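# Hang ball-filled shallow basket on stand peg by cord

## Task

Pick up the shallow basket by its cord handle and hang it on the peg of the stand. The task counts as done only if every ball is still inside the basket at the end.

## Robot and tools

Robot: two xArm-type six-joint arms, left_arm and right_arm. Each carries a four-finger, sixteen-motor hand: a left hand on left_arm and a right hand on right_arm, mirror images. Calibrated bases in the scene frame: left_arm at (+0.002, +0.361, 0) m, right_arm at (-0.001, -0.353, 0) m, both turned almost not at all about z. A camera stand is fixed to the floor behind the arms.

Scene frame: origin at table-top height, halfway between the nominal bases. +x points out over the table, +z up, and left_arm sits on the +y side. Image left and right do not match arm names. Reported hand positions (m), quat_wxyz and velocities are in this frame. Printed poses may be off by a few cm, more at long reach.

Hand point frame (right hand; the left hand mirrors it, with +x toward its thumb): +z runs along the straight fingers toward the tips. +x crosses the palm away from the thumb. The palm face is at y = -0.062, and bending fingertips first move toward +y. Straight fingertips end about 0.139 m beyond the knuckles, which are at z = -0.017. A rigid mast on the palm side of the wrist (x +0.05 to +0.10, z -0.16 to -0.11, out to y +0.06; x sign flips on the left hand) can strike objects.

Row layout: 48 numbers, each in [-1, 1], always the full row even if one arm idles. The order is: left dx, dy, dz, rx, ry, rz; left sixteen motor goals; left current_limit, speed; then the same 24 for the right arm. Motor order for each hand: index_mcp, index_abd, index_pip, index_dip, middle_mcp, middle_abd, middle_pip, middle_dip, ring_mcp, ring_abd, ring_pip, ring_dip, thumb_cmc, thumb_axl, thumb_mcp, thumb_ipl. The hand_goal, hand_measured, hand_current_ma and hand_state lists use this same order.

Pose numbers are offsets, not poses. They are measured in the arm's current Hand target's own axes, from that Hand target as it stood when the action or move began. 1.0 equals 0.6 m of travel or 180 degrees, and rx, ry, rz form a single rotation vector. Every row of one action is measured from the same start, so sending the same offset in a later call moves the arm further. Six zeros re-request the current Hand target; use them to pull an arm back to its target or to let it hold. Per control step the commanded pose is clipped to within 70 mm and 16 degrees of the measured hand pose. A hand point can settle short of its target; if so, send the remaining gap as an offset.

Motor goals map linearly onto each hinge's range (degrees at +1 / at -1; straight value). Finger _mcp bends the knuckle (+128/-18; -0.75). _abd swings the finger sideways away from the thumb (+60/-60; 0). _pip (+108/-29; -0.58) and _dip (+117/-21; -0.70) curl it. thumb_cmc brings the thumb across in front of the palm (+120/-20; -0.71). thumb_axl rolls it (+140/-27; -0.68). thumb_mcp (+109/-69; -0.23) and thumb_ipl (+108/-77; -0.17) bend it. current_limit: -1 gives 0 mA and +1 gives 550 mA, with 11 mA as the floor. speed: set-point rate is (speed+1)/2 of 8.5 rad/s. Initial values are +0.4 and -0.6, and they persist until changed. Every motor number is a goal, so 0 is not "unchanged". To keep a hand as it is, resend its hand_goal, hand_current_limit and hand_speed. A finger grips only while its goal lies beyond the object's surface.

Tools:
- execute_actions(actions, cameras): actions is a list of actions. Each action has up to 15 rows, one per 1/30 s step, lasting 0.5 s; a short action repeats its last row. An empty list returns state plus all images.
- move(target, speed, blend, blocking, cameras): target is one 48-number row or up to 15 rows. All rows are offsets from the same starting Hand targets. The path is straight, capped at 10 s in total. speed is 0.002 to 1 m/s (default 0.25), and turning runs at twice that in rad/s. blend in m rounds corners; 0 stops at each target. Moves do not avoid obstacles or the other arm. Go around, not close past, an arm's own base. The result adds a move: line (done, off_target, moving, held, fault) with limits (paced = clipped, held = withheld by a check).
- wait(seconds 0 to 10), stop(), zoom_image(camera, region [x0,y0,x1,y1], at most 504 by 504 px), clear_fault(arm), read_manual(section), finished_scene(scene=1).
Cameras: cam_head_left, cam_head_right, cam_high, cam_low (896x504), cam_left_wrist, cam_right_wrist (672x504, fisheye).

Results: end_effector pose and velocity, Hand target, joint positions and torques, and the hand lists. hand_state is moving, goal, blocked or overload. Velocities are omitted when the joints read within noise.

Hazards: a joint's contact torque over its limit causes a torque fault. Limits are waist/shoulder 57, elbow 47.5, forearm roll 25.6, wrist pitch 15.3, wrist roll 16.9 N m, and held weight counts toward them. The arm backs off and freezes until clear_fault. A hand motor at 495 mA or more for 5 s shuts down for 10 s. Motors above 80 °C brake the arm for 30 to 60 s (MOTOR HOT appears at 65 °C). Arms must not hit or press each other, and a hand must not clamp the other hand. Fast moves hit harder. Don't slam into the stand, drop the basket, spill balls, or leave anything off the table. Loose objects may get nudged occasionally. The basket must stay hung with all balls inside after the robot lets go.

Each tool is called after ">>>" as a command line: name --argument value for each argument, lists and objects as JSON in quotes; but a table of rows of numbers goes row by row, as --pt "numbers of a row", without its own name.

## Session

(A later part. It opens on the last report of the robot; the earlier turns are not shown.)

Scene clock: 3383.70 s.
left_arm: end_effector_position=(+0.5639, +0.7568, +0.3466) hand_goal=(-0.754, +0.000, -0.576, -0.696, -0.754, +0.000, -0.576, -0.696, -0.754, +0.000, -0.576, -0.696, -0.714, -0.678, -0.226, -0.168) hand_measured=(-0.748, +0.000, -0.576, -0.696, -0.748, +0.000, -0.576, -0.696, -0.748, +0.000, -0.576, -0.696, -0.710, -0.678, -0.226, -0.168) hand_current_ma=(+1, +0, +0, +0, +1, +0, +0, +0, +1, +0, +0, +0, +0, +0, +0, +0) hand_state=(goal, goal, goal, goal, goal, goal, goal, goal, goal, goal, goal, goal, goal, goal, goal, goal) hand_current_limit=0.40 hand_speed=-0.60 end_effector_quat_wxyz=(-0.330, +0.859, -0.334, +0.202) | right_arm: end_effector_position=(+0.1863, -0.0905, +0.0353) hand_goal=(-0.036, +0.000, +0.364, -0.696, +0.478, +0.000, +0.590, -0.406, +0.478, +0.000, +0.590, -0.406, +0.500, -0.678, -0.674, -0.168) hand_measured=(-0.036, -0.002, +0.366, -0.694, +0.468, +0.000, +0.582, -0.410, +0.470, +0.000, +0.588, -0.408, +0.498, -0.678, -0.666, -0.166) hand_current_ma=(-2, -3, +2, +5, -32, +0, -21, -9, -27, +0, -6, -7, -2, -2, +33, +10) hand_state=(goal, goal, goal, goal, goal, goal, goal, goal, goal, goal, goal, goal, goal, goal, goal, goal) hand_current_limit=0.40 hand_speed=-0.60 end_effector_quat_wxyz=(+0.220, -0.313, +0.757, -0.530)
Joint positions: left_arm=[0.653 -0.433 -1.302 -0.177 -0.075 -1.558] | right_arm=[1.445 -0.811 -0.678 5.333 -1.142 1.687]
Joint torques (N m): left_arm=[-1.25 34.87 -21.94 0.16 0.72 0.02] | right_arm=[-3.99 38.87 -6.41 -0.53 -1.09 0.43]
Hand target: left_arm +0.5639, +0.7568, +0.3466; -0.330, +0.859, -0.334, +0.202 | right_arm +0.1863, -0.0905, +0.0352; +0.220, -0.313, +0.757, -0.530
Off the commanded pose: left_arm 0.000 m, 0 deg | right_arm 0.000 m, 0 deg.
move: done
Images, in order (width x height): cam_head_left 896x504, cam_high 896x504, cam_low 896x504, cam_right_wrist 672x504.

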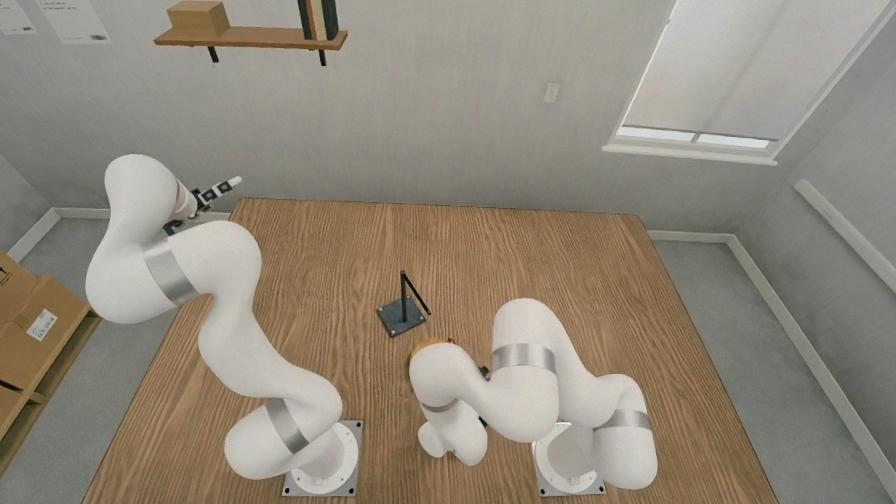

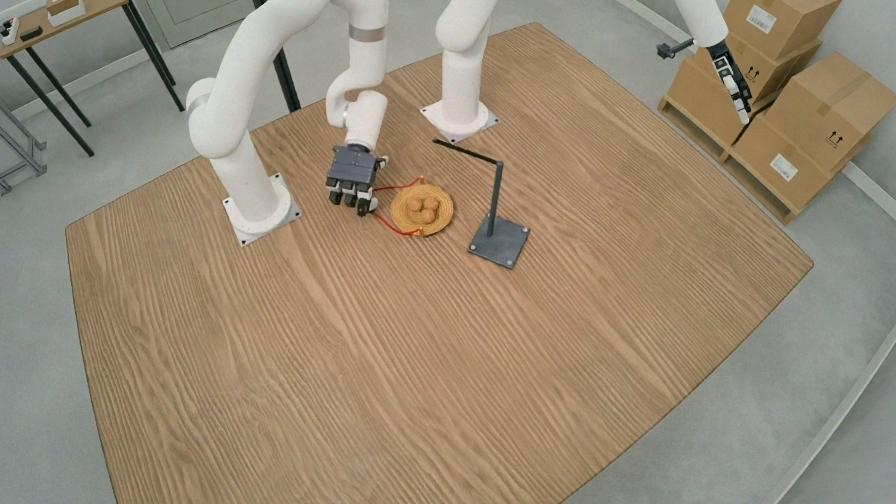

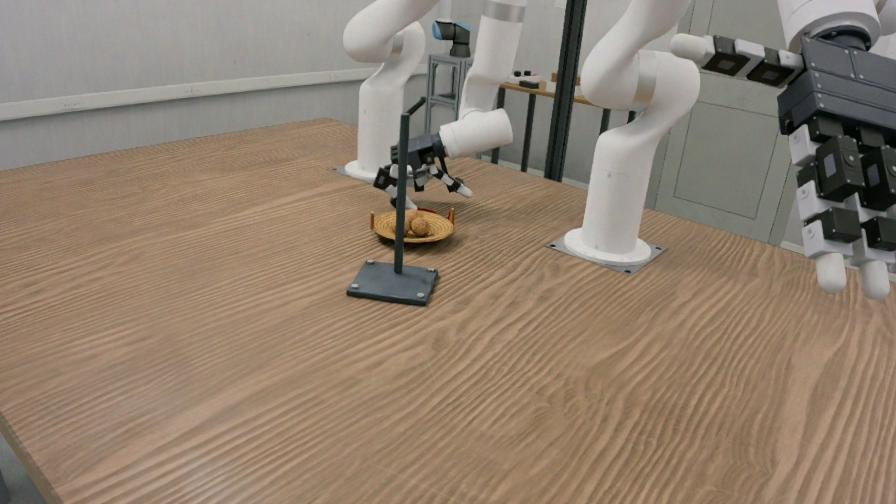

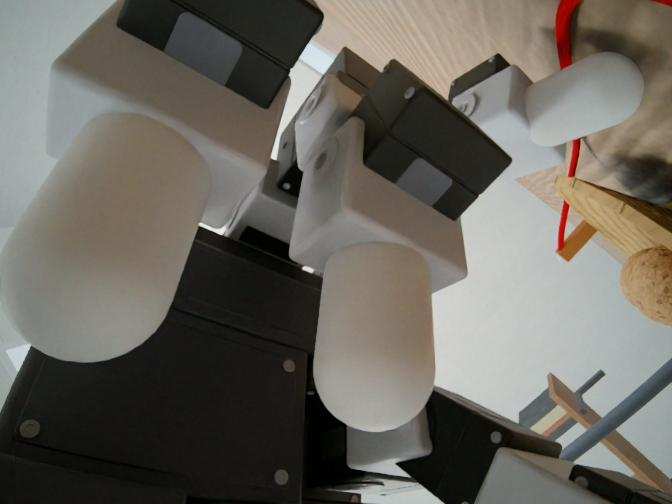

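>>> move --target '[0,0,0,0,0,0,-0.754,0,-0.576,-0.696,-0.754,0,-0.576,-0.696,-0.754,0,-0.576,-0.696,-0.714,-0.678,-0.226,-0.168,0.4,-0.6,0.0648,-0.0222,0.061,0,0,0,-0.036,0,0.364,-0.696,0.479,0,0.591,-0.406,0.479,0,0.591,-0.406,0.5,-0.678,-0.674,-0.168,0.4,-0.6]' --speed 0.06 --cameras '["cam_high", "cam_right_wrist"]'

>>> zoom_image --camera "cam_high" --region '[340, 130, 450, 240]'

>>> zoom_image --camera "cam_right_wrist" --region '[380, 0, 672, 200]'

Scene clock: 3420.57 s.
left_arm: end_effector_position=(+0.5639, +0.7568, +0.3466) hand_goal=(-0.754, +0.000, -0.576, -0.696, -0.754, +0.000, -0.576, -0.696, -0.754, +0.000, -0.576, -0.696, -0.714, -0.678, -0.226, -0.168) hand_measured=(-0.748, +0.000, -0.576, -0.696, -0.748, +0.000, -0.576, -0.696, -0.748, +0.000, -0.576, -0.696, -0.710, -0.678, -0.226, -0.168) hand_current_ma=(+1, +0, +0, +0, +1, +0, +0, +0, +1, +0, +0, +0, +0, +0, +0, +0) hand_state=(goal, goal, goal, goal, goal, goal, goal, goal, goal, goal, goal, goal, goal, goal, goal, goal) hand_current_limit=0.40 hand_speed=-0.60 end_effector_quat_wxyz=(-0.330, +0.859, -0.334, +0.202) | right_arm: end_effector_position=(+0.1864, -0.1455, +0.0352) hand_goal=(-0.036, +0.000, +0.364, -0.696, +0.478, +0.000, +0.590, -0.406, +0.478, +0.000, +0.590, -0.406, +0.500, -0.678, -0.674, -0.168) hand_measured=(-0.034, -0.002, +0.366, -0.694, +0.468, +0.000, +0.582, -0.410, +0.470, +0.000, +0.588, -0.408, +0.498, -0.678, -0.666, -0.166) hand_current_ma=(+6, -3, +2, +5, -32, +0, -21, -9, -27, +0, -6, -7, -2, -2, +33, +10) hand_state=(goal, goal, goal, goal, goal, goal, goal, goal, goal, goal, goal, goal, goal, goal, goal, goal) hand_current_limit=0.40 hand_speed=-0.60 end_effector_quat_wxyz=(+0.220, -0.313, +0.757, -0.530)
Joint positions: left_arm=[0.653 -0.433 -1.302 -0.177 -0.075 -1.558] | right_arm=[1.425 -0.785 -0.546 5.267 -1.086 1.788]
Joint torques (N m): left_arm=[-0.38 34.1 -21.92 0.11 0.71 -0.01] | right_arm=[-3.53 40.34 -2.52 -0.29 -0.9 0.36]
Hand target: left_arm +0.5639, +0.7568, +0.3466; -0.330, +0.859, -0.334, +0.202 | right_arm +0.1864, -0.1455, +0.0352; +0.220, -0.313, +0.757, -0.530
Off the commanded pose: left_arm 0.000 m, 0 deg | right_arm 0.000 m, 0 deg.
move: done
Images, in order (width x height): cam_high 896x504, cam_right_wrist 672x504.

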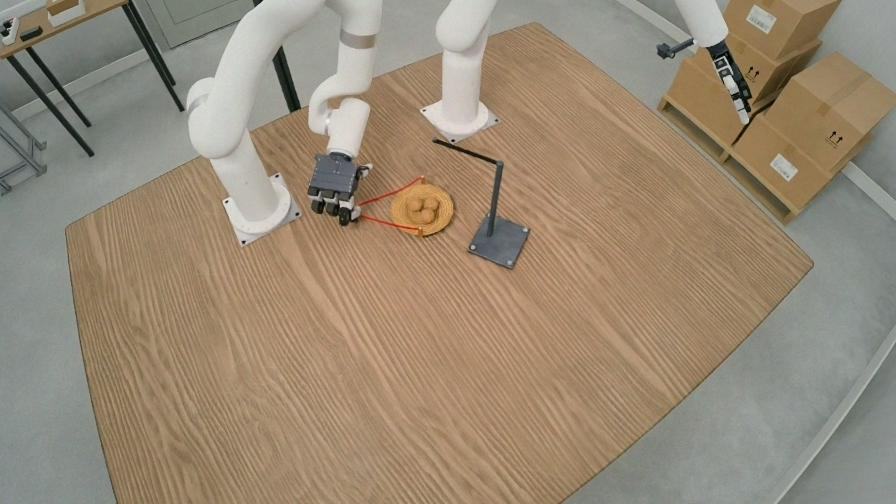

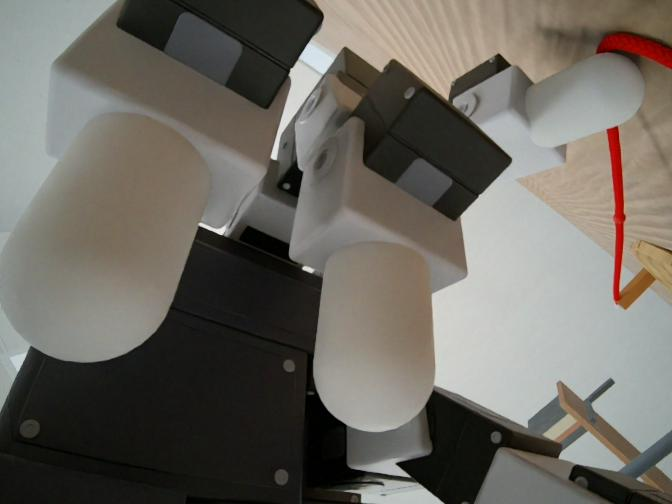

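Scaled by 4.582.

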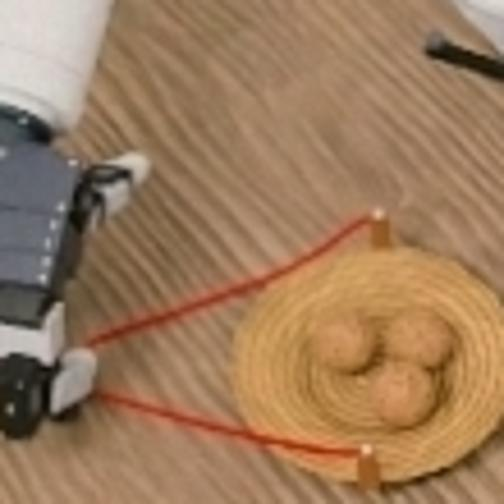

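Scaled by 1.726 from the camera's 672x504 image, which has a finer 960x720 frame.

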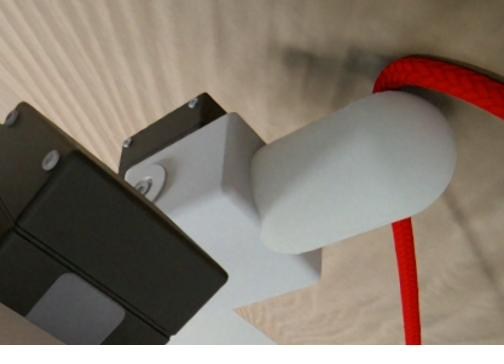

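>>> move --pt "0 0 0 0 0 0 -0.754 0 -0.576 -0.696 -0.754 0 -0.576 -0.696 -0.754 0 -0.576 -0.696 -0.714 -0.678 -0.226 -0.168 0.4 -0.6 0.026 0.033 -0.0908 0 0 0 -0.036 0 0.364 -0.696 0.479 0 0.591 -0.406 0.479 0 0.591 -0.406 0.5 -0.678 -0.674 -0.168 0.4 -0.6" --pt "0 0 0 0 0 0 -0.754 0 -0.576 -0.696 -0.754 0 -0.576 -0.696 -0.754 0 -0.576 -0.696 -0.714 -0.678 -0.226 -0.168 0.4 -0.6 -0.0023 0.062 -0.1707 0 0 0 -0.036 0 0.364 -0.696 0.479 0 0.591 -0.406 0.479 0 0.591 -0.406 0.5 -0.678 -0.674 -0.168 0.4 -0.6" --speed 0.05 --blend '[0.02, 0]' --cameras '["cam_high", "cam_right_wrist", "cam_low"]'

>>> zoom_image --camera "cam_high" --region '[340, 120, 460, 240]'

>>> zoom_image --camera "cam_right_wrist" --region '[380, 0, 672, 200]'

Scene clock: 3464.83 s.
left_arm: end_effector_position=(+0.5639, +0.7568, +0.3466) hand_goal=(-0.754, +0.000, -0.576, -0.696, -0.754, +0.000, -0.576, -0.696, -0.754, +0.000, -0.576, -0.696, -0.714, -0.678, -0.226, -0.168) hand_measured=(-0.748, +0.000, -0.576, -0.696, -0.748, +0.000, -0.576, -0.696, -0.748, +0.000, -0.576, -0.696, -0.710, -0.678, -0.226, -0.168) hand_current_ma=(+1, +0, +0, +0, +1, +0, +0, +0, +1, +0, +0, +0, +0, +0, +0, +0) hand_state=(goal, goal, goal, goal, goal, goal, goal, goal, goal, goal, goal, goal, goal, goal, goal, goal) hand_current_limit=0.40 hand_speed=-0.60 end_effector_quat_wxyz=(-0.330, +0.859, -0.334, +0.202) | right_arm: end_effector_position=(+0.1103, -0.0676, +0.0353) hand_goal=(-0.036, +0.000, +0.364, -0.696, +0.478, +0.000, +0.590, -0.406, +0.478, +0.000, +0.590, -0.406, +0.500, -0.678, -0.674, -0.168) hand_measured=(-0.034, -0.004, +0.366, -0.694, +0.468, +0.000, +0.582, -0.410, +0.470, +0.000, +0.588, -0.408, +0.498, -0.678, -0.666, -0.166) hand_current_ma=(+3, -7, +2, +5, -32, +0, -21, -9, -27, +0, -6, -7, -2, -2, +33, +10) hand_state=(goal, goal, goal, goal, goal, goal, goal, goal, goal, goal, goal, goal, goal, goal, goal, goal) hand_current_limit=0.40 hand_speed=-0.60 end_effector_quat_wxyz=(+0.220, -0.313, +0.757, -0.530)
Joint positions: left_arm=[0.653 -0.433 -1.302 -0.177 -0.075 -1.558] | right_arm=[1.644 -0.825 -0.732 5.55 -1.151 1.638]
Joint torques (N m): left_arm=[-1.2 35.41 -21.68 0.32 0.61 -0.01] | right_arm=[3.42 40.17 -6.77 0.73 -2.25 -0.44]
Hand target: left_arm +0.5639, +0.7568, +0.3466; -0.330, +0.859, -0.334, +0.202 | right_arm +0.1103, -0.0675, +0.0353; +0.220, -0.313, +0.757, -0.530
Off the commanded pose: left_arm 0.000 m, 0 deg | right_arm 0.000 m, 0 deg.
move: done
Images, in order (width x height): cam_high 896x504, cam_low 896x504, cam_right_wrist 672x504.

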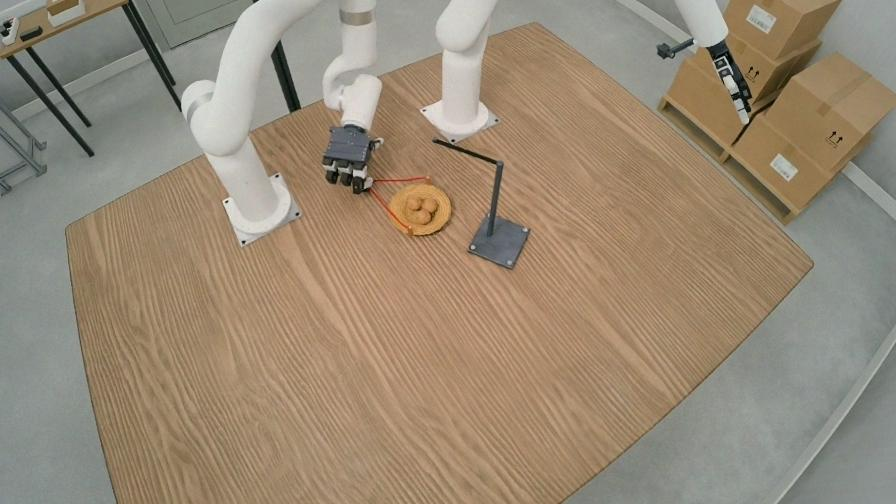

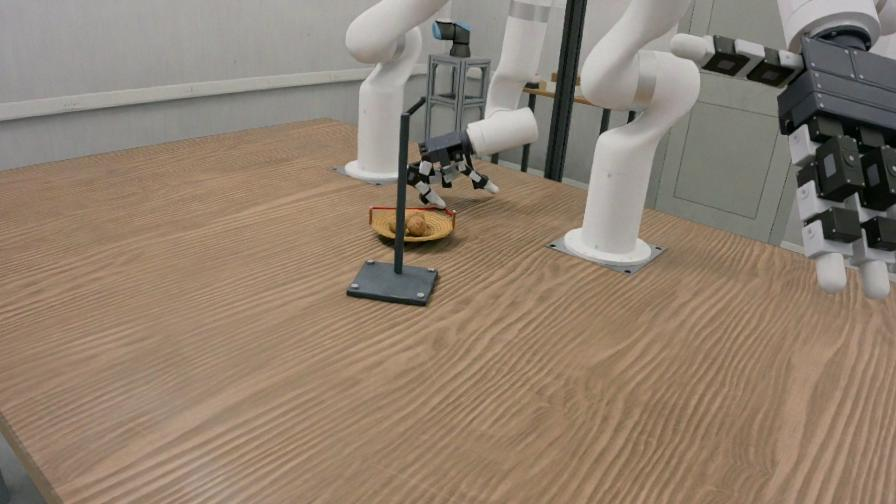

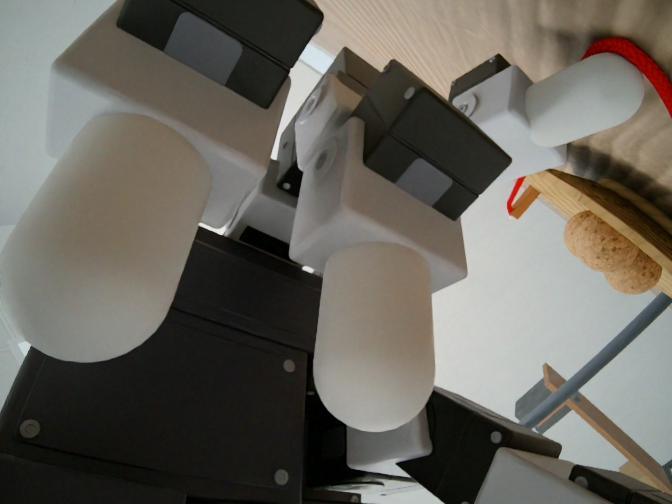

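Scaled by 4.200.

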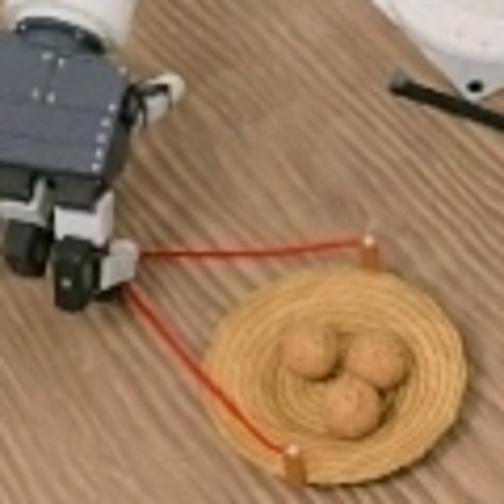

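Scaled by 1.726 from the camera's 672x504 image, which has a finer 960x720 frame.

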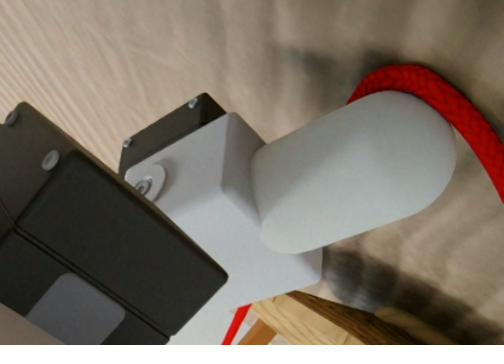

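>>> move --pt "0 0 0 0 0 0 -0.754 0 -0.576 -0.696 -0.754 0 -0.576 -0.696 -0.754 0 -0.576 -0.696 -0.714 -0.678 -0.226 -0.168 0.4 -0.6 0 -0.0783 -0.0285 0 0 0 -0.036 0 0.364 -0.696 0.479 0 0.591 -0.406 0.479 0 0.591 -0.406 0.5 -0.678 -0.674 -0.168 0.4 -0.6" --pt "0 0 0 0 0 0 -0.754 0 -0.576 -0.696 -0.754 0 -0.576 -0.696 -0.754 0 -0.576 -0.696 -0.714 -0.678 -0.226 -0.168 0.4 -0.6 -0.0905 -0.0865 -0.0062 0 -0.2872 -0.1045 -0.036 0 0.364 -0.696 0.479 0 0.591 -0.406 0.479 0 0.591 -0.406 0.5 -0.678 -0.674 -0.168 0.4 -0.6" --speed '[0.08, 0.25]' --cameras '["cam_high", "cam_right_wrist"]'

>>> zoom_image --camera "cam_high" --region '[340, 120, 460, 240]'

>>> zoom_image --camera "cam_right_wrist" --region '[380, 0, 672, 200]'

Scene clock: 3502.87 s.
left_arm: end_effector_position=(+0.5639, +0.7568, +0.3466) hand_goal=(-0.754, +0.000, -0.576, -0.696, -0.754, +0.000, -0.576, -0.696, -0.754, +0.000, -0.576, -0.696, -0.714, -0.678, -0.226, -0.168) hand_measured=(-0.748, +0.000, -0.576, -0.696, -0.748, +0.000, -0.576, -0.696, -0.748, +0.000, -0.576, -0.696, -0.710, -0.678, -0.226, -0.168) hand_current_ma=(+1, +0, +0, +0, +1, +0, +0, +0, +1, +0, +0, +0, +0, +0, +0, +0) hand_state=(goal, goal, goal, goal, goal, goal, goal, goal, goal, goal, goal, goal, goal, goal, goal, goal) hand_current_limit=0.40 hand_speed=-0.60 end_effector_quat_wxyz=(-0.330, +0.859, -0.334, +0.202) | right_arm: end_effector_position=(+0.1587, -0.0392, +0.0854) hand_goal=(-0.036, +0.000, +0.364, -0.696, +0.478, +0.000, +0.590, -0.406, +0.478, +0.000, +0.590, -0.406, +0.500, -0.678, -0.674, -0.168) hand_measured=(-0.034, -0.002, +0.366, -0.694, +0.468, +0.000, +0.582, -0.410, +0.470, +0.000, +0.588, -0.408, +0.498, -0.678, -0.666, -0.166) hand_current_ma=(+3, -6, +2, +5, -32, +0, -21, -9, -27, +0, -6, -7, -2, -2, +33, +10) hand_state=(goal, goal, goal, goal, goal, goal, goal, goal, goal, goal, goal, goal, goal, goal, goal, goal) hand_current_limit=0.40 hand_speed=-0.60 end_effector_quat_wxyz=(-0.440, +0.627, -0.527, +0.369)
Joint positions: left_arm=[0.653 -0.433 -1.302 -0.177 -0.075 -1.558] | right_arm=[1.611 -0.583 -0.347 4.502 -1.262 1.817]
Joint torques (N m): left_arm=[-0.36 34.15 -21.62 0.03 0.58 0.02] | right_arm=[-4.32 34.93 -3.72 -0.32 -2.28 0.49]
Hand target: left_arm +0.5639, +0.7568, +0.3466; -0.330, +0.859, -0.334, +0.202 | right_arm +0.1587, -0.0392, +0.0854; -0.440, +0.627, -0.526, +0.369
Off the commanded pose: left_arm 0.000 m, 0 deg | right_arm 0.000 m, 0 deg.
move: done
Images, in order (width x height): cam_high 896x504, cam_right_wrist 672x504.

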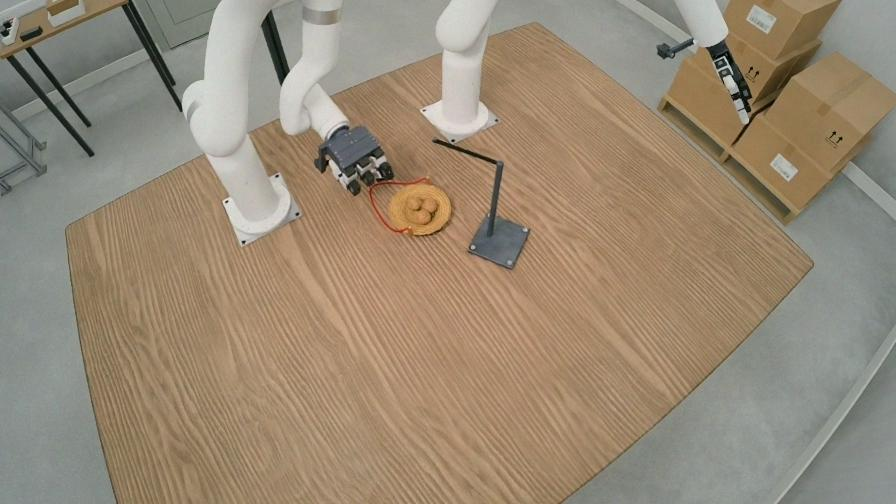

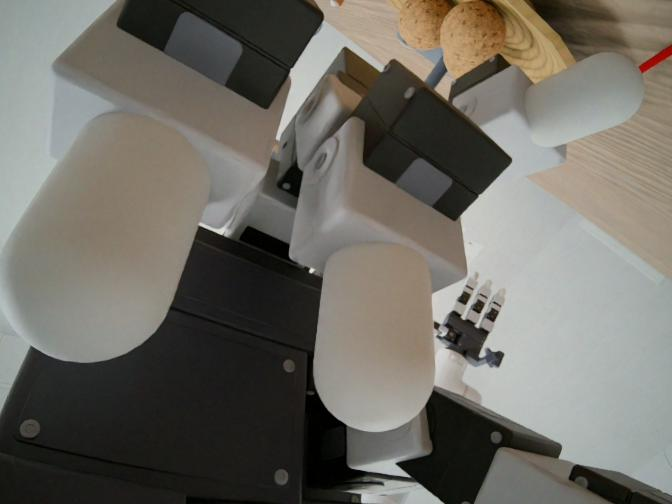

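Scaled by 4.200.

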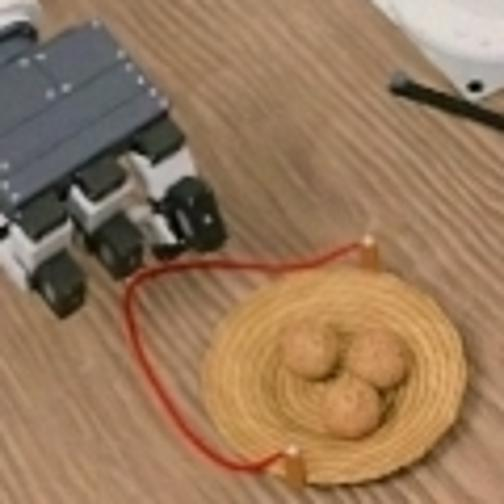

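Scaled by 1.726 from the camera's 672x504 image, which has a finer 960x720 frame.

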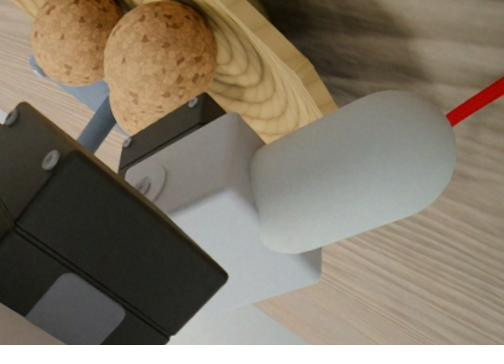

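>>> move --pt "0 0 0 0 0 0 -0.754 0 -0.576 -0.696 -0.754 0 -0.576 -0.696 -0.754 0 -0.576 -0.696 -0.714 -0.678 -0.226 -0.168 0.4 -0.6 0.0465 -0.0038 0.0107 0 0.2872 0.1045 -0.036 0 0.364 -0.696 0.479 0 0.591 -0.406 0.479 0 0.591 -0.406 0.5 -0.678 -0.674 -0.168 0.4 -0.6" --pt "0 0 0 0 0 0 -0.754 0 -0.576 -0.696 -0.754 0 -0.576 -0.696 -0.754 0 -0.576 -0.696 -0.714 -0.678 -0.226 -0.168 0.4 -0.6 0.0465 0.0745 0.0392 0 0.2872 0.1045 -0.036 0 0.364 -0.696 0.479 0 0.591 -0.406 0.479 0 0.591 -0.406 0.5 -0.678 -0.674 -0.168 0.4 -0.6" --speed '[0.25, 0.08]' --cameras '["cam_high", "cam_right_wrist"]'

>>> zoom_image --camera "cam_high" --region '[340, 120, 460, 240]'

>>> zoom_image --camera "cam_right_wrist" --region '[380, 0, 672, 200]'

Scene clock: 3580.17 s.
left_arm: end_effector_position=(+0.5639, +0.7568, +0.3466) hand_goal=(-0.754, +0.000, -0.576, -0.696, -0.754, +0.000, -0.576, -0.696, -0.754, +0.000, -0.576, -0.696, -0.714, -0.678, -0.226, -0.168) hand_measured=(-0.748, +0.000, -0.576, -0.696, -0.748, +0.000, -0.576, -0.696, -0.748, +0.000, -0.576, -0.696, -0.710, -0.678, -0.226, -0.168) hand_current_ma=(+1, +0, +0, +0, +1, +0, +0, +0, +1, +0, +0, +0, +0, +0, +0, +0) hand_state=(goal, goal, goal, goal, goal, goal, goal, goal, goal, goal, goal, goal, goal, goal, goal, goal) hand_current_limit=0.40 hand_speed=-0.60 end_effector_quat_wxyz=(-0.330, +0.859, -0.334, +0.202) | right_arm: end_effector_position=(+0.1703, -0.0655, +0.0353) hand_goal=(-0.036, +0.000, +0.364, -0.696, +0.478, +0.000, +0.590, -0.406, +0.478, +0.000, +0.590, -0.406, +0.500, -0.678, -0.674, -0.168) hand_measured=(-0.034, -0.002, +0.366, -0.694, +0.468, +0.000, +0.582, -0.410, +0.470, +0.000, +0.588, -0.408, +0.498, -0.678, -0.666, -0.166) hand_current_ma=(+3, -6, +2, +5, -32, +0, -21, -9, -27, +0, -6, -7, -2, -2, +33, +10) hand_state=(goal, goal, goal, goal, goal, goal, goal, goal, goal, goal, goal, goal, goal, goal, goal, goal) hand_current_limit=0.40 hand_speed=-0.60 end_effector_quat_wxyz=(+0.220, -0.313, +0.757, -0.530)
Joint positions: left_arm=[0.653 -0.433 -1.302 -0.177 -0.075 -1.558] | right_arm=[1.493 -0.827 -0.737 5.397 -1.164 1.645]
Joint torques (N m): left_arm=[-1.23 33.96 -21.82 0.19 0.64 -0.05] | right_arm=[-3.44 39.98 -7.85 -0.83 -1.03 0.44]
Hand target: left_arm +0.5639, +0.7568, +0.3466; -0.330, +0.859, -0.334, +0.202 | right_arm +0.1703, -0.0655, +0.0353; +0.220, -0.313, +0.757, -0.530
Off the commanded pose: left_arm 0.000 m, 0 deg | right_arm 0.000 m, 0 deg.
move: done
Images, in order (width x height): cam_high 896x504, cam_right_wrist 672x504.

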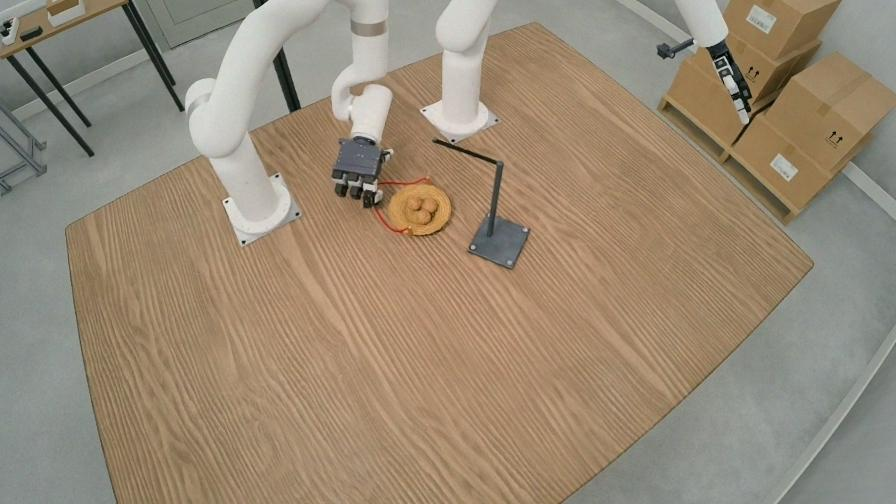

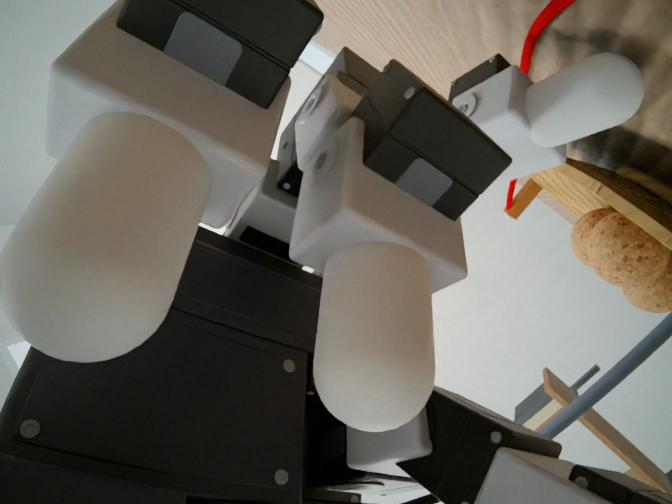

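Scaled by 4.200.

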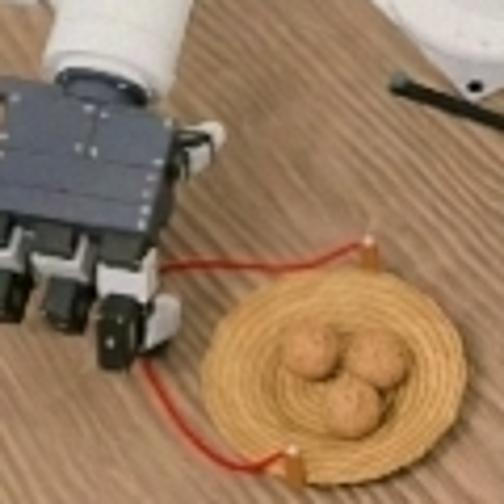

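Scaled by 1.726 from the camera's 672x504 image, which has a finer 960x720 frame.

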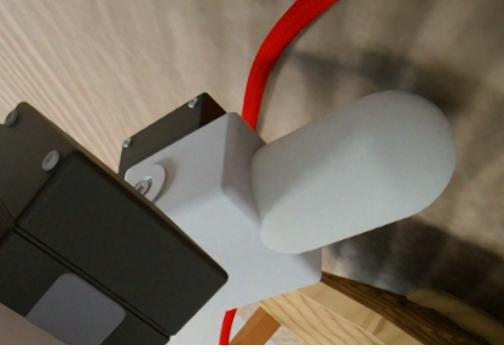

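>>> move --pt "0 0 0 0 0 0 -0.754 0 -0.576 -0.696 -0.754 0 -0.576 -0.696 -0.754 0 -0.576 -0.696 -0.714 -0.678 -0.226 -0.168 0.4 -0.6 0.0507 -0.0108 0.0298 0 0 0 -0.036 0 0.364 -0.696 0.479 0 0.591 -0.406 0.479 0 0.591 -0.406 0.5 -0.678 -0.674 -0.168 0.4 -0.6" --pt "0 0 0 0 0 0 -0.754 0 -0.576 -0.696 -0.754 0 -0.576 -0.696 -0.754 0 -0.576 -0.696 -0.714 -0.678 -0.226 -0.168 0.4 -0.6 0.1002 0.002 -0.0055 0 0 0 -0.036 0 0.364 -0.696 0.479 0 0.591 -0.406 0.479 0 0.591 -0.406 0.5 -0.678 -0.674 -0.168 0.4 -0.6" --pt "0 0 0 0 0 0 -0.754 0 -0.576 -0.696 -0.754 0 -0.576 -0.696 -0.754 0 -0.576 -0.696 -0.714 -0.678 -0.226 -0.168 0.4 -0.6 0.0802 0.0202 -0.0553 0 0 0 -0.036 0 0.364 -0.696 0.479 0 0.591 -0.406 0.479 0 0.591 -0.406 0.5 -0.678 -0.674 -0.168 0.4 -0.6" --speed 0.05 --blend '[0.005, 0.01, 0]' --cameras '["cam_high", "cam_right_wrist"]'

>>> zoom_image --camera "cam_high" --region '[340, 120, 460, 240]'

>>> zoom_image --camera "cam_right_wrist" --region '[380, 0, 672, 200]'

Scene clock: 3595.33 s.
left_arm: end_effector_position=(+0.5639, +0.7568, +0.3466) hand_goal=(-0.754, +0.000, -0.576, -0.696, -0.754, +0.000, -0.576, -0.696, -0.754, +0.000, -0.576, -0.696, -0.714, -0.678, -0.226, -0.168) hand_measured=(-0.748, +0.000, -0.576, -0.696, -0.748, +0.000, -0.576, -0.696, -0.748, +0.000, -0.576, -0.696, -0.710, -0.678, -0.226, -0.168) hand_current_ma=(+1, +0, +0, +0, +1, +0, +0, +0, +1, +0, +0, +0, +0, +0, +0, +0) hand_state=(goal, goal, goal, goal, goal, goal, goal, goal, goal, goal, goal, goal, goal, goal, goal, goal) hand_current_limit=0.40 hand_speed=-0.60 end_effector_quat_wxyz=(-0.330, +0.859, -0.334, +0.202) | right_arm: end_effector_position=(+0.1113, -0.0746, +0.0352) hand_goal=(-0.036, +0.000, +0.364, -0.696, +0.478, +0.000, +0.590, -0.406, +0.478, +0.000, +0.590, -0.406, +0.500, -0.678, -0.674, -0.168) hand_measured=(-0.034, -0.002, +0.366, -0.694, +0.468, +0.000, +0.582, -0.410, +0.470, +0.000, +0.588, -0.408, +0.498, -0.678, -0.666, -0.166) hand_current_ma=(+2, -6, +2, +5, -32, +0, -21, -9, -27, +0, -6, -7, -2, -2, +33, +10) hand_state=(goal, goal, goal, goal, goal, goal, goal, goal, goal, goal, goal, goal, goal, goal, goal, goal) hand_current_limit=0.40 hand_speed=-0.60 end_effector_quat_wxyz=(+0.220, -0.313, +0.757, -0.530)
Joint positions: left_arm=[0.653 -0.433 -1.302 -0.177 -0.075 -1.558] | right_arm=[1.643 -0.821 -0.714 5.545 -1.142 1.648]
Joint torques (N m): left_arm=[-0.77 34.76 -21.79 0.06 0.62 0.01] | right_arm=[3.44 40.03 -6.75 0.86 -2.11 -0.39]
Hand target: left_arm +0.5639, +0.7568, +0.3466; -0.330, +0.859, -0.334, +0.202 | right_arm +0.1113, -0.0745, +0.0352; +0.220, -0.313, +0.757, -0.530
Off the commanded pose: left_arm 0.000 m, 0 deg | right_arm 0.000 m, 0 deg.
move: done
Images, in order (width x height): cam_high 896x504, cam_right_wrist 672x504.

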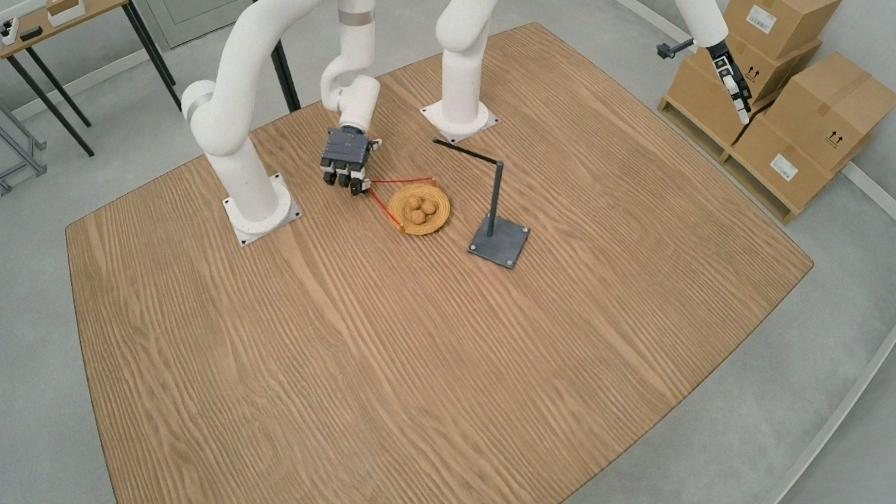

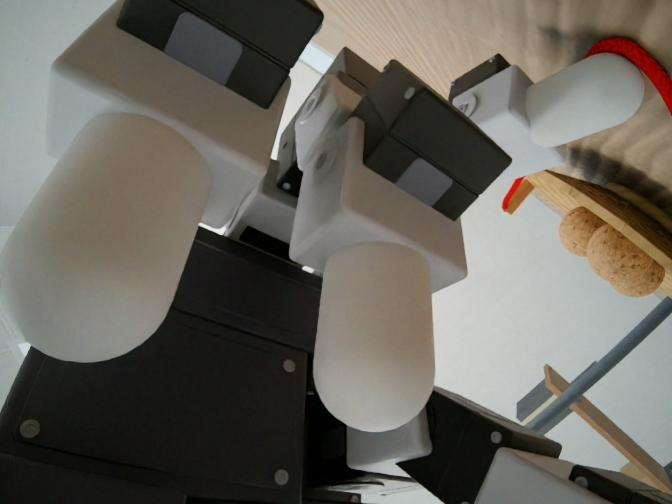

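Scaled by 4.200.

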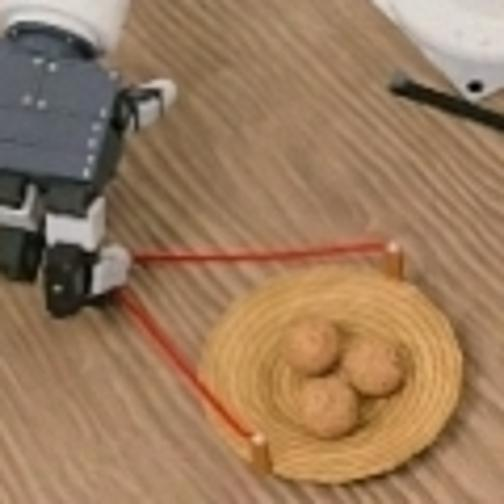

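Scaled by 1.726 from the camera's 672x504 image, which has a finer 960x720 frame.

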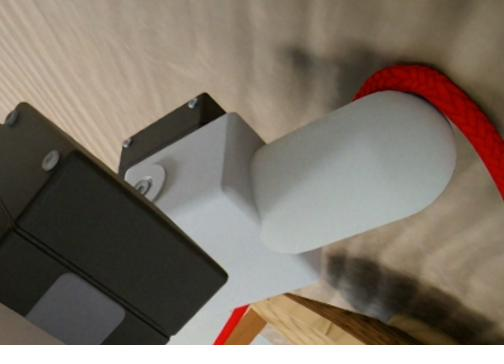

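>>> move --pt "0 0 0 0 0 0 -0.754 0 -0.576 -0.696 -0.754 0 -0.576 -0.696 -0.754 0 -0.576 -0.696 -0.714 -0.678 -0.226 -0.168 0.4 -0.6 -0.0183 -0.0027 0.0072 0 0 0 -0.036 0 0.364 -0.696 0.479 0 0.591 -0.406 0.479 0 0.591 -0.406 0.5 -0.678 -0.674 -0.168 0.4 -0.6" --pt "0 0 0 0 0 0 -0.754 0 -0.576 -0.696 -0.754 0 -0.576 -0.696 -0.754 0 -0.576 -0.696 -0.714 -0.678 -0.226 -0.168 0.4 -0.6 -0.0525 -0.007 0.019 0 -0.1749 -0.0636 -0.036 0 0.364 -0.696 0.479 0 0.591 -0.406 0.479 0 0.591 -0.406 0.5 -0.678 -0.674 -0.168 0.4 -0.6" --pt "0 0 0 0 0 0 -0.754 0 -0.576 -0.696 -0.754 0 -0.576 -0.696 -0.754 0 -0.576 -0.696 -0.714 -0.678 -0.226 -0.168 0.4 -0.6 -0.088 -0.0042 0.0112 0 -0.3499 -0.1273 -0.036 0 0.364 -0.696 0.479 0 0.591 -0.406 0.479 0 0.591 -0.406 0.5 -0.678 -0.674 -0.168 0.4 -0.6" --speed '[0.05, 0.2, 0.2]' --blend '[0, 0.005, 0]' --cameras '["cam_high", "cam_right_wrist"]'

>>> zoom_image --camera "cam_high" --region '[340, 120, 460, 240]'

>>> zoom_image --camera "cam_right_wrist" --region '[380, 0, 672, 200]'

Scene clock: 3639.33 s.
left_arm: end_effector_position=(+0.5639, +0.7568, +0.3466) hand_goal=(-0.754, +0.000, -0.576, -0.696, -0.754, +0.000, -0.576, -0.696, -0.754, +0.000, -0.576, -0.696, -0.714, -0.678, -0.226, -0.168) hand_measured=(-0.748, +0.000, -0.576, -0.696, -0.748, +0.000, -0.576, -0.696, -0.748, +0.000, -0.576, -0.696, -0.710, -0.678, -0.226, -0.168) hand_current_ma=(+1, +0, +0, +0, +1, +0, +0, +0, +1, +0, +0, +0, +0, +0, +0, +0) hand_state=(goal, goal, goal, goal, goal, goal, goal, goal, goal, goal, goal, goal, goal, goal, goal, goal) hand_current_limit=0.40 hand_speed=-0.60 end_effector_quat_wxyz=(-0.330, +0.859, -0.334, +0.202) | right_arm: end_effector_position=(+0.1537, -0.0423, +0.0353) hand_goal=(-0.036, +0.000, +0.364, -0.696, +0.478, +0.000, +0.590, -0.406, +0.478, +0.000, +0.590, -0.406, +0.500, -0.678, -0.674, -0.168) hand_measured=(-0.036, -0.002, +0.364, -0.694, +0.468, +0.000, +0.582, -0.410, +0.470, +0.000, +0.588, -0.408, +0.498, -0.678, -0.666, -0.166) hand_current_ma=(+2, -6, +2, +5, -32, +0, -21, -9, -27, +0, -6, -7, -2, -2, +33, +10) hand_state=(goal, goal, goal, goal, goal, goal, goal, goal, goal, goal, goal, goal, goal, goal, goal, goal) hand_current_limit=0.40 hand_speed=-0.60 end_effector_quat_wxyz=(-0.476, +0.679, -0.458, +0.321)
Joint positions: left_arm=[0.653 -0.433 -1.302 -0.177 -0.075 -1.558] | right_arm=[1.575 -0.789 -0.331 4.227 -1.416 2]
Joint torques (N m): left_arm=[-1.78 34.4 -21.49 0.27 0.67 -0.02] | right_arm=[-4.32 31.12 0.22 0.23 -2.15 -0.21]
Hand target: left_arm +0.5639, +0.7568, +0.3466; -0.330, +0.859, -0.334, +0.202 | right_arm +0.1537, -0.0423, +0.0353; -0.476, +0.679, -0.458, +0.321
Off the commanded pose: left_arm 0.000 m, 0 deg | right_arm 0.000 m, 0 deg.
move: done
Images, in order (width x height): cam_high 896x504, cam_right_wrist 672x504.

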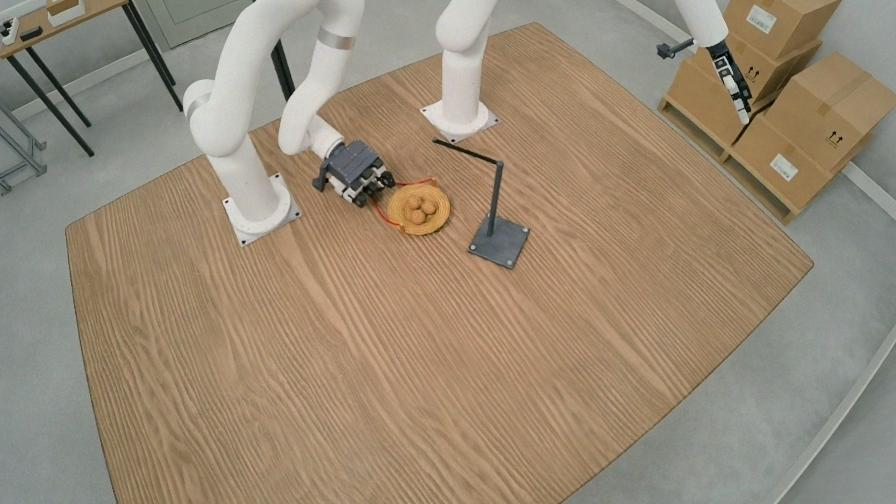

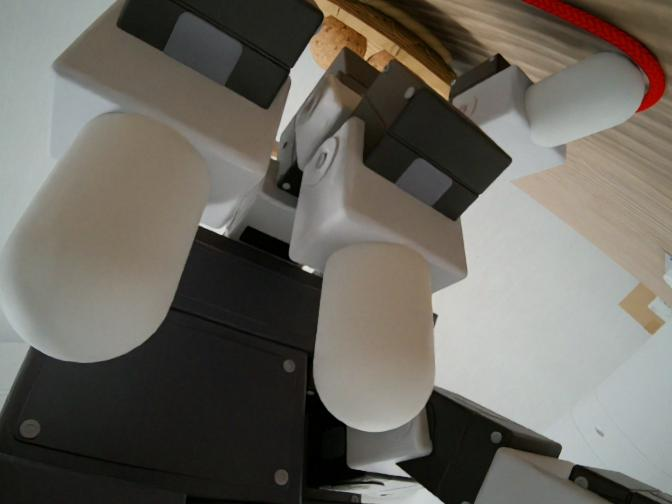

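Scaled by 4.200.

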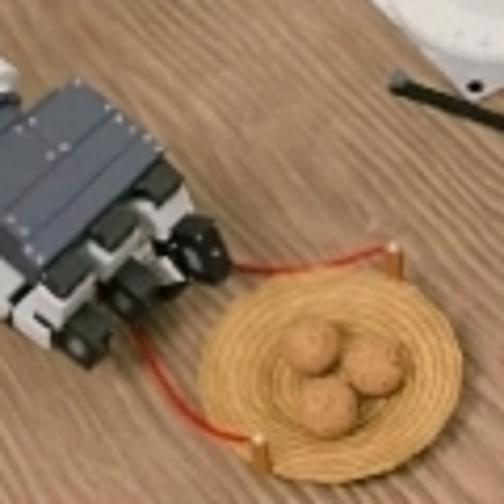

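Scaled by 1.726 from the camera's 672x504 image, which has a finer 960x720 frame.

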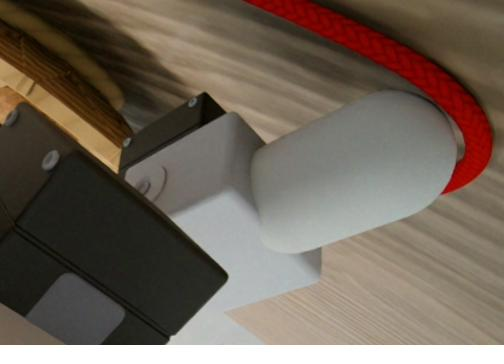

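>>> move --pt "0 0 0 0 0 0 -0.754 0 -0.576 -0.696 -0.754 0 -0.576 -0.696 -0.754 0 -0.576 -0.696 -0.714 -0.678 -0.226 -0.168 0.4 -0.6 0.016 0.001 -0.0027 0 0 0 -0.036 0 0.364 -0.696 0.479 0 0.591 -0.406 0.479 0 0.591 -0.406 0.5 -0.678 -0.674 -0.168 0.4 -0.6" --pt "0 0 0 0 0 0 -0.754 0 -0.576 -0.696 -0.754 0 -0.576 -0.696 -0.754 0 -0.576 -0.696 -0.714 -0.678 -0.226 -0.168 0.4 -0.6 0.0152 0.007 -0.0193 0 0 0 -0.036 0 0.364 -0.696 0.479 0 0.591 -0.406 0.479 0 0.591 -0.406 0.5 -0.678 -0.674 -0.168 0.4 -0.6" --speed 0.04 --cameras '["cam_high", "cam_right_wrist"]'

>>> zoom_image --camera "cam_high" --region '[340, 120, 460, 240]'

>>> zoom_image --camera "cam_right_wrist" --region '[380, 0, 672, 200]'

Scene clock: 3656.20 s.
left_arm: end_effector_position=(+0.5639, +0.7568, +0.3466) hand_goal=(-0.754, +0.000, -0.576, -0.696, -0.754, +0.000, -0.576, -0.696, -0.754, +0.000, -0.576, -0.696, -0.714, -0.678, -0.226, -0.168) hand_measured=(-0.748, +0.000, -0.576, -0.696, -0.748, +0.000, -0.576, -0.696, -0.748, +0.000, -0.576, -0.696, -0.710, -0.678, -0.226, -0.168) hand_current_ma=(+1, +0, +0, +0, +1, +0, +0, +0, +1, +0, +0, +0, +0, +0, +0, +0) hand_state=(goal, goal, goal, goal, goal, goal, goal, goal, goal, goal, goal, goal, goal, goal, goal, goal) hand_current_limit=0.40 hand_speed=-0.60 end_effector_quat_wxyz=(-0.330, +0.859, -0.334, +0.202) | right_arm: end_effector_position=(+0.1457, -0.0554, +0.0353) hand_goal=(-0.036, +0.000, +0.364, -0.696, +0.478, +0.000, +0.590, -0.406, +0.478, +0.000, +0.590, -0.406, +0.500, -0.678, -0.674, -0.168) hand_measured=(-0.036, -0.002, +0.364, -0.694, +0.468, +0.000, +0.582, -0.410, +0.470, +0.000, +0.588, -0.408, +0.498, -0.678, -0.666, -0.166) hand_current_ma=(+2, -5, +2, +5, -32, +0, -21, -9, -27, +0, -6, -7, -2, -2, +33, +10) hand_state=(goal, goal, goal, goal, goal, goal, goal, goal, goal, goal, goal, goal, goal, goal, goal, goal) hand_current_limit=0.40 hand_speed=-0.60 end_effector_quat_wxyz=(-0.476, +0.679, -0.458, +0.321)
Joint positions: left_arm=[0.653 -0.433 -1.302 -0.177 -0.075 -1.558] | right_arm=[1.613 -0.796 -0.305 4.256 -1.416 2.038]
Joint torques (N m): left_arm=[-0.88 34.24 -21.88 0.25 0.67 0.03] | right_arm=[4.24 29.8 1.19 1.62 -0.73 0.39]
Hand target: left_arm +0.5639, +0.7568, +0.3466; -0.330, +0.859, -0.334, +0.202 | right_arm +0.1457, -0.0554, +0.0353; -0.476, +0.679, -0.458, +0.321
Off the commanded pose: left_arm 0.000 m, 0 deg | right_arm 0.000 m, 0 deg.
move: done
Images, in order (width x height): cam_high 896x504, cam_right_wrist 672x504.

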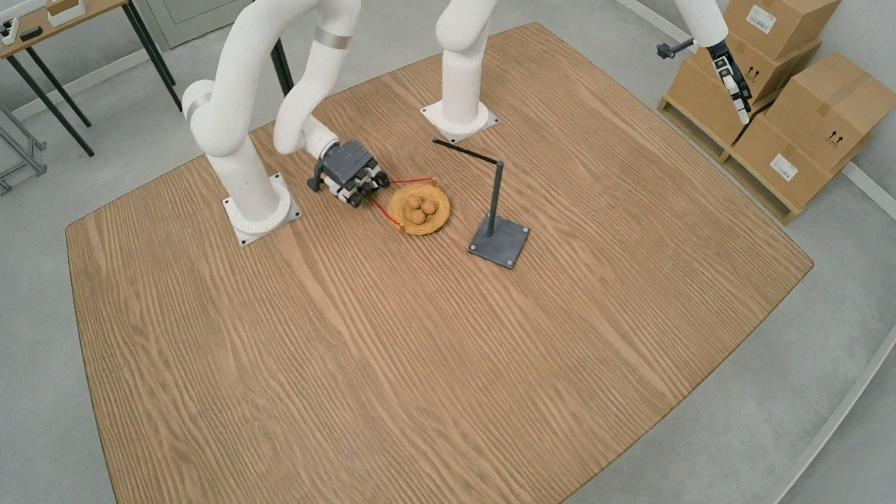

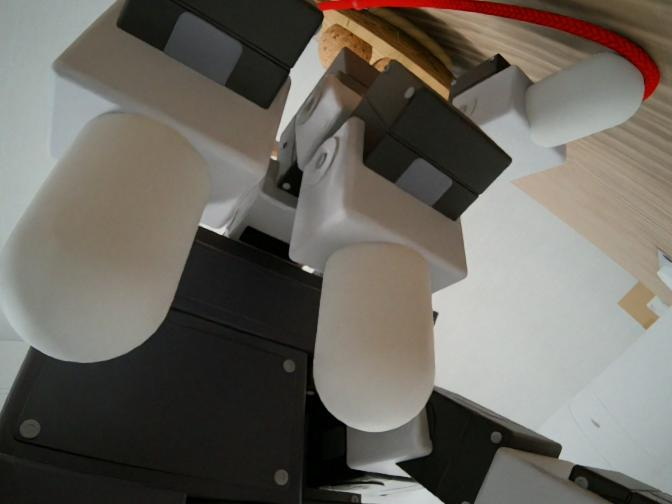

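Scaled by 4.200.

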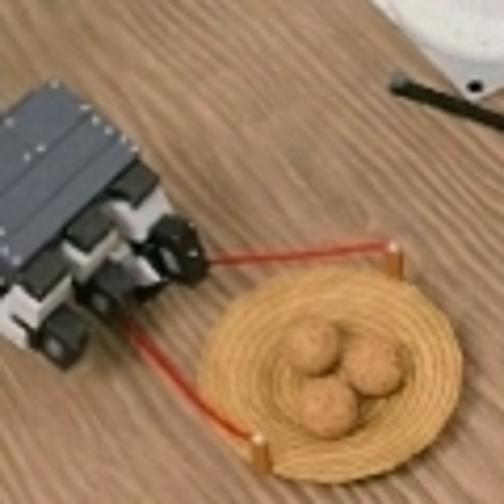

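Scaled by 1.726 from the camera's 672x504 image, which has a finer 960x720 frame.

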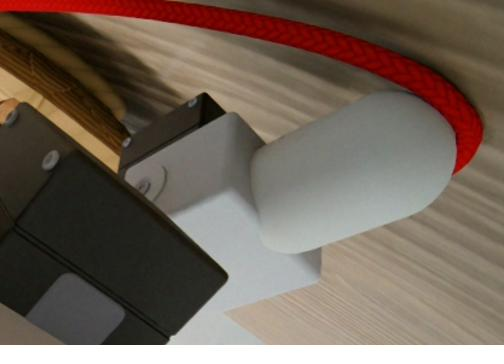

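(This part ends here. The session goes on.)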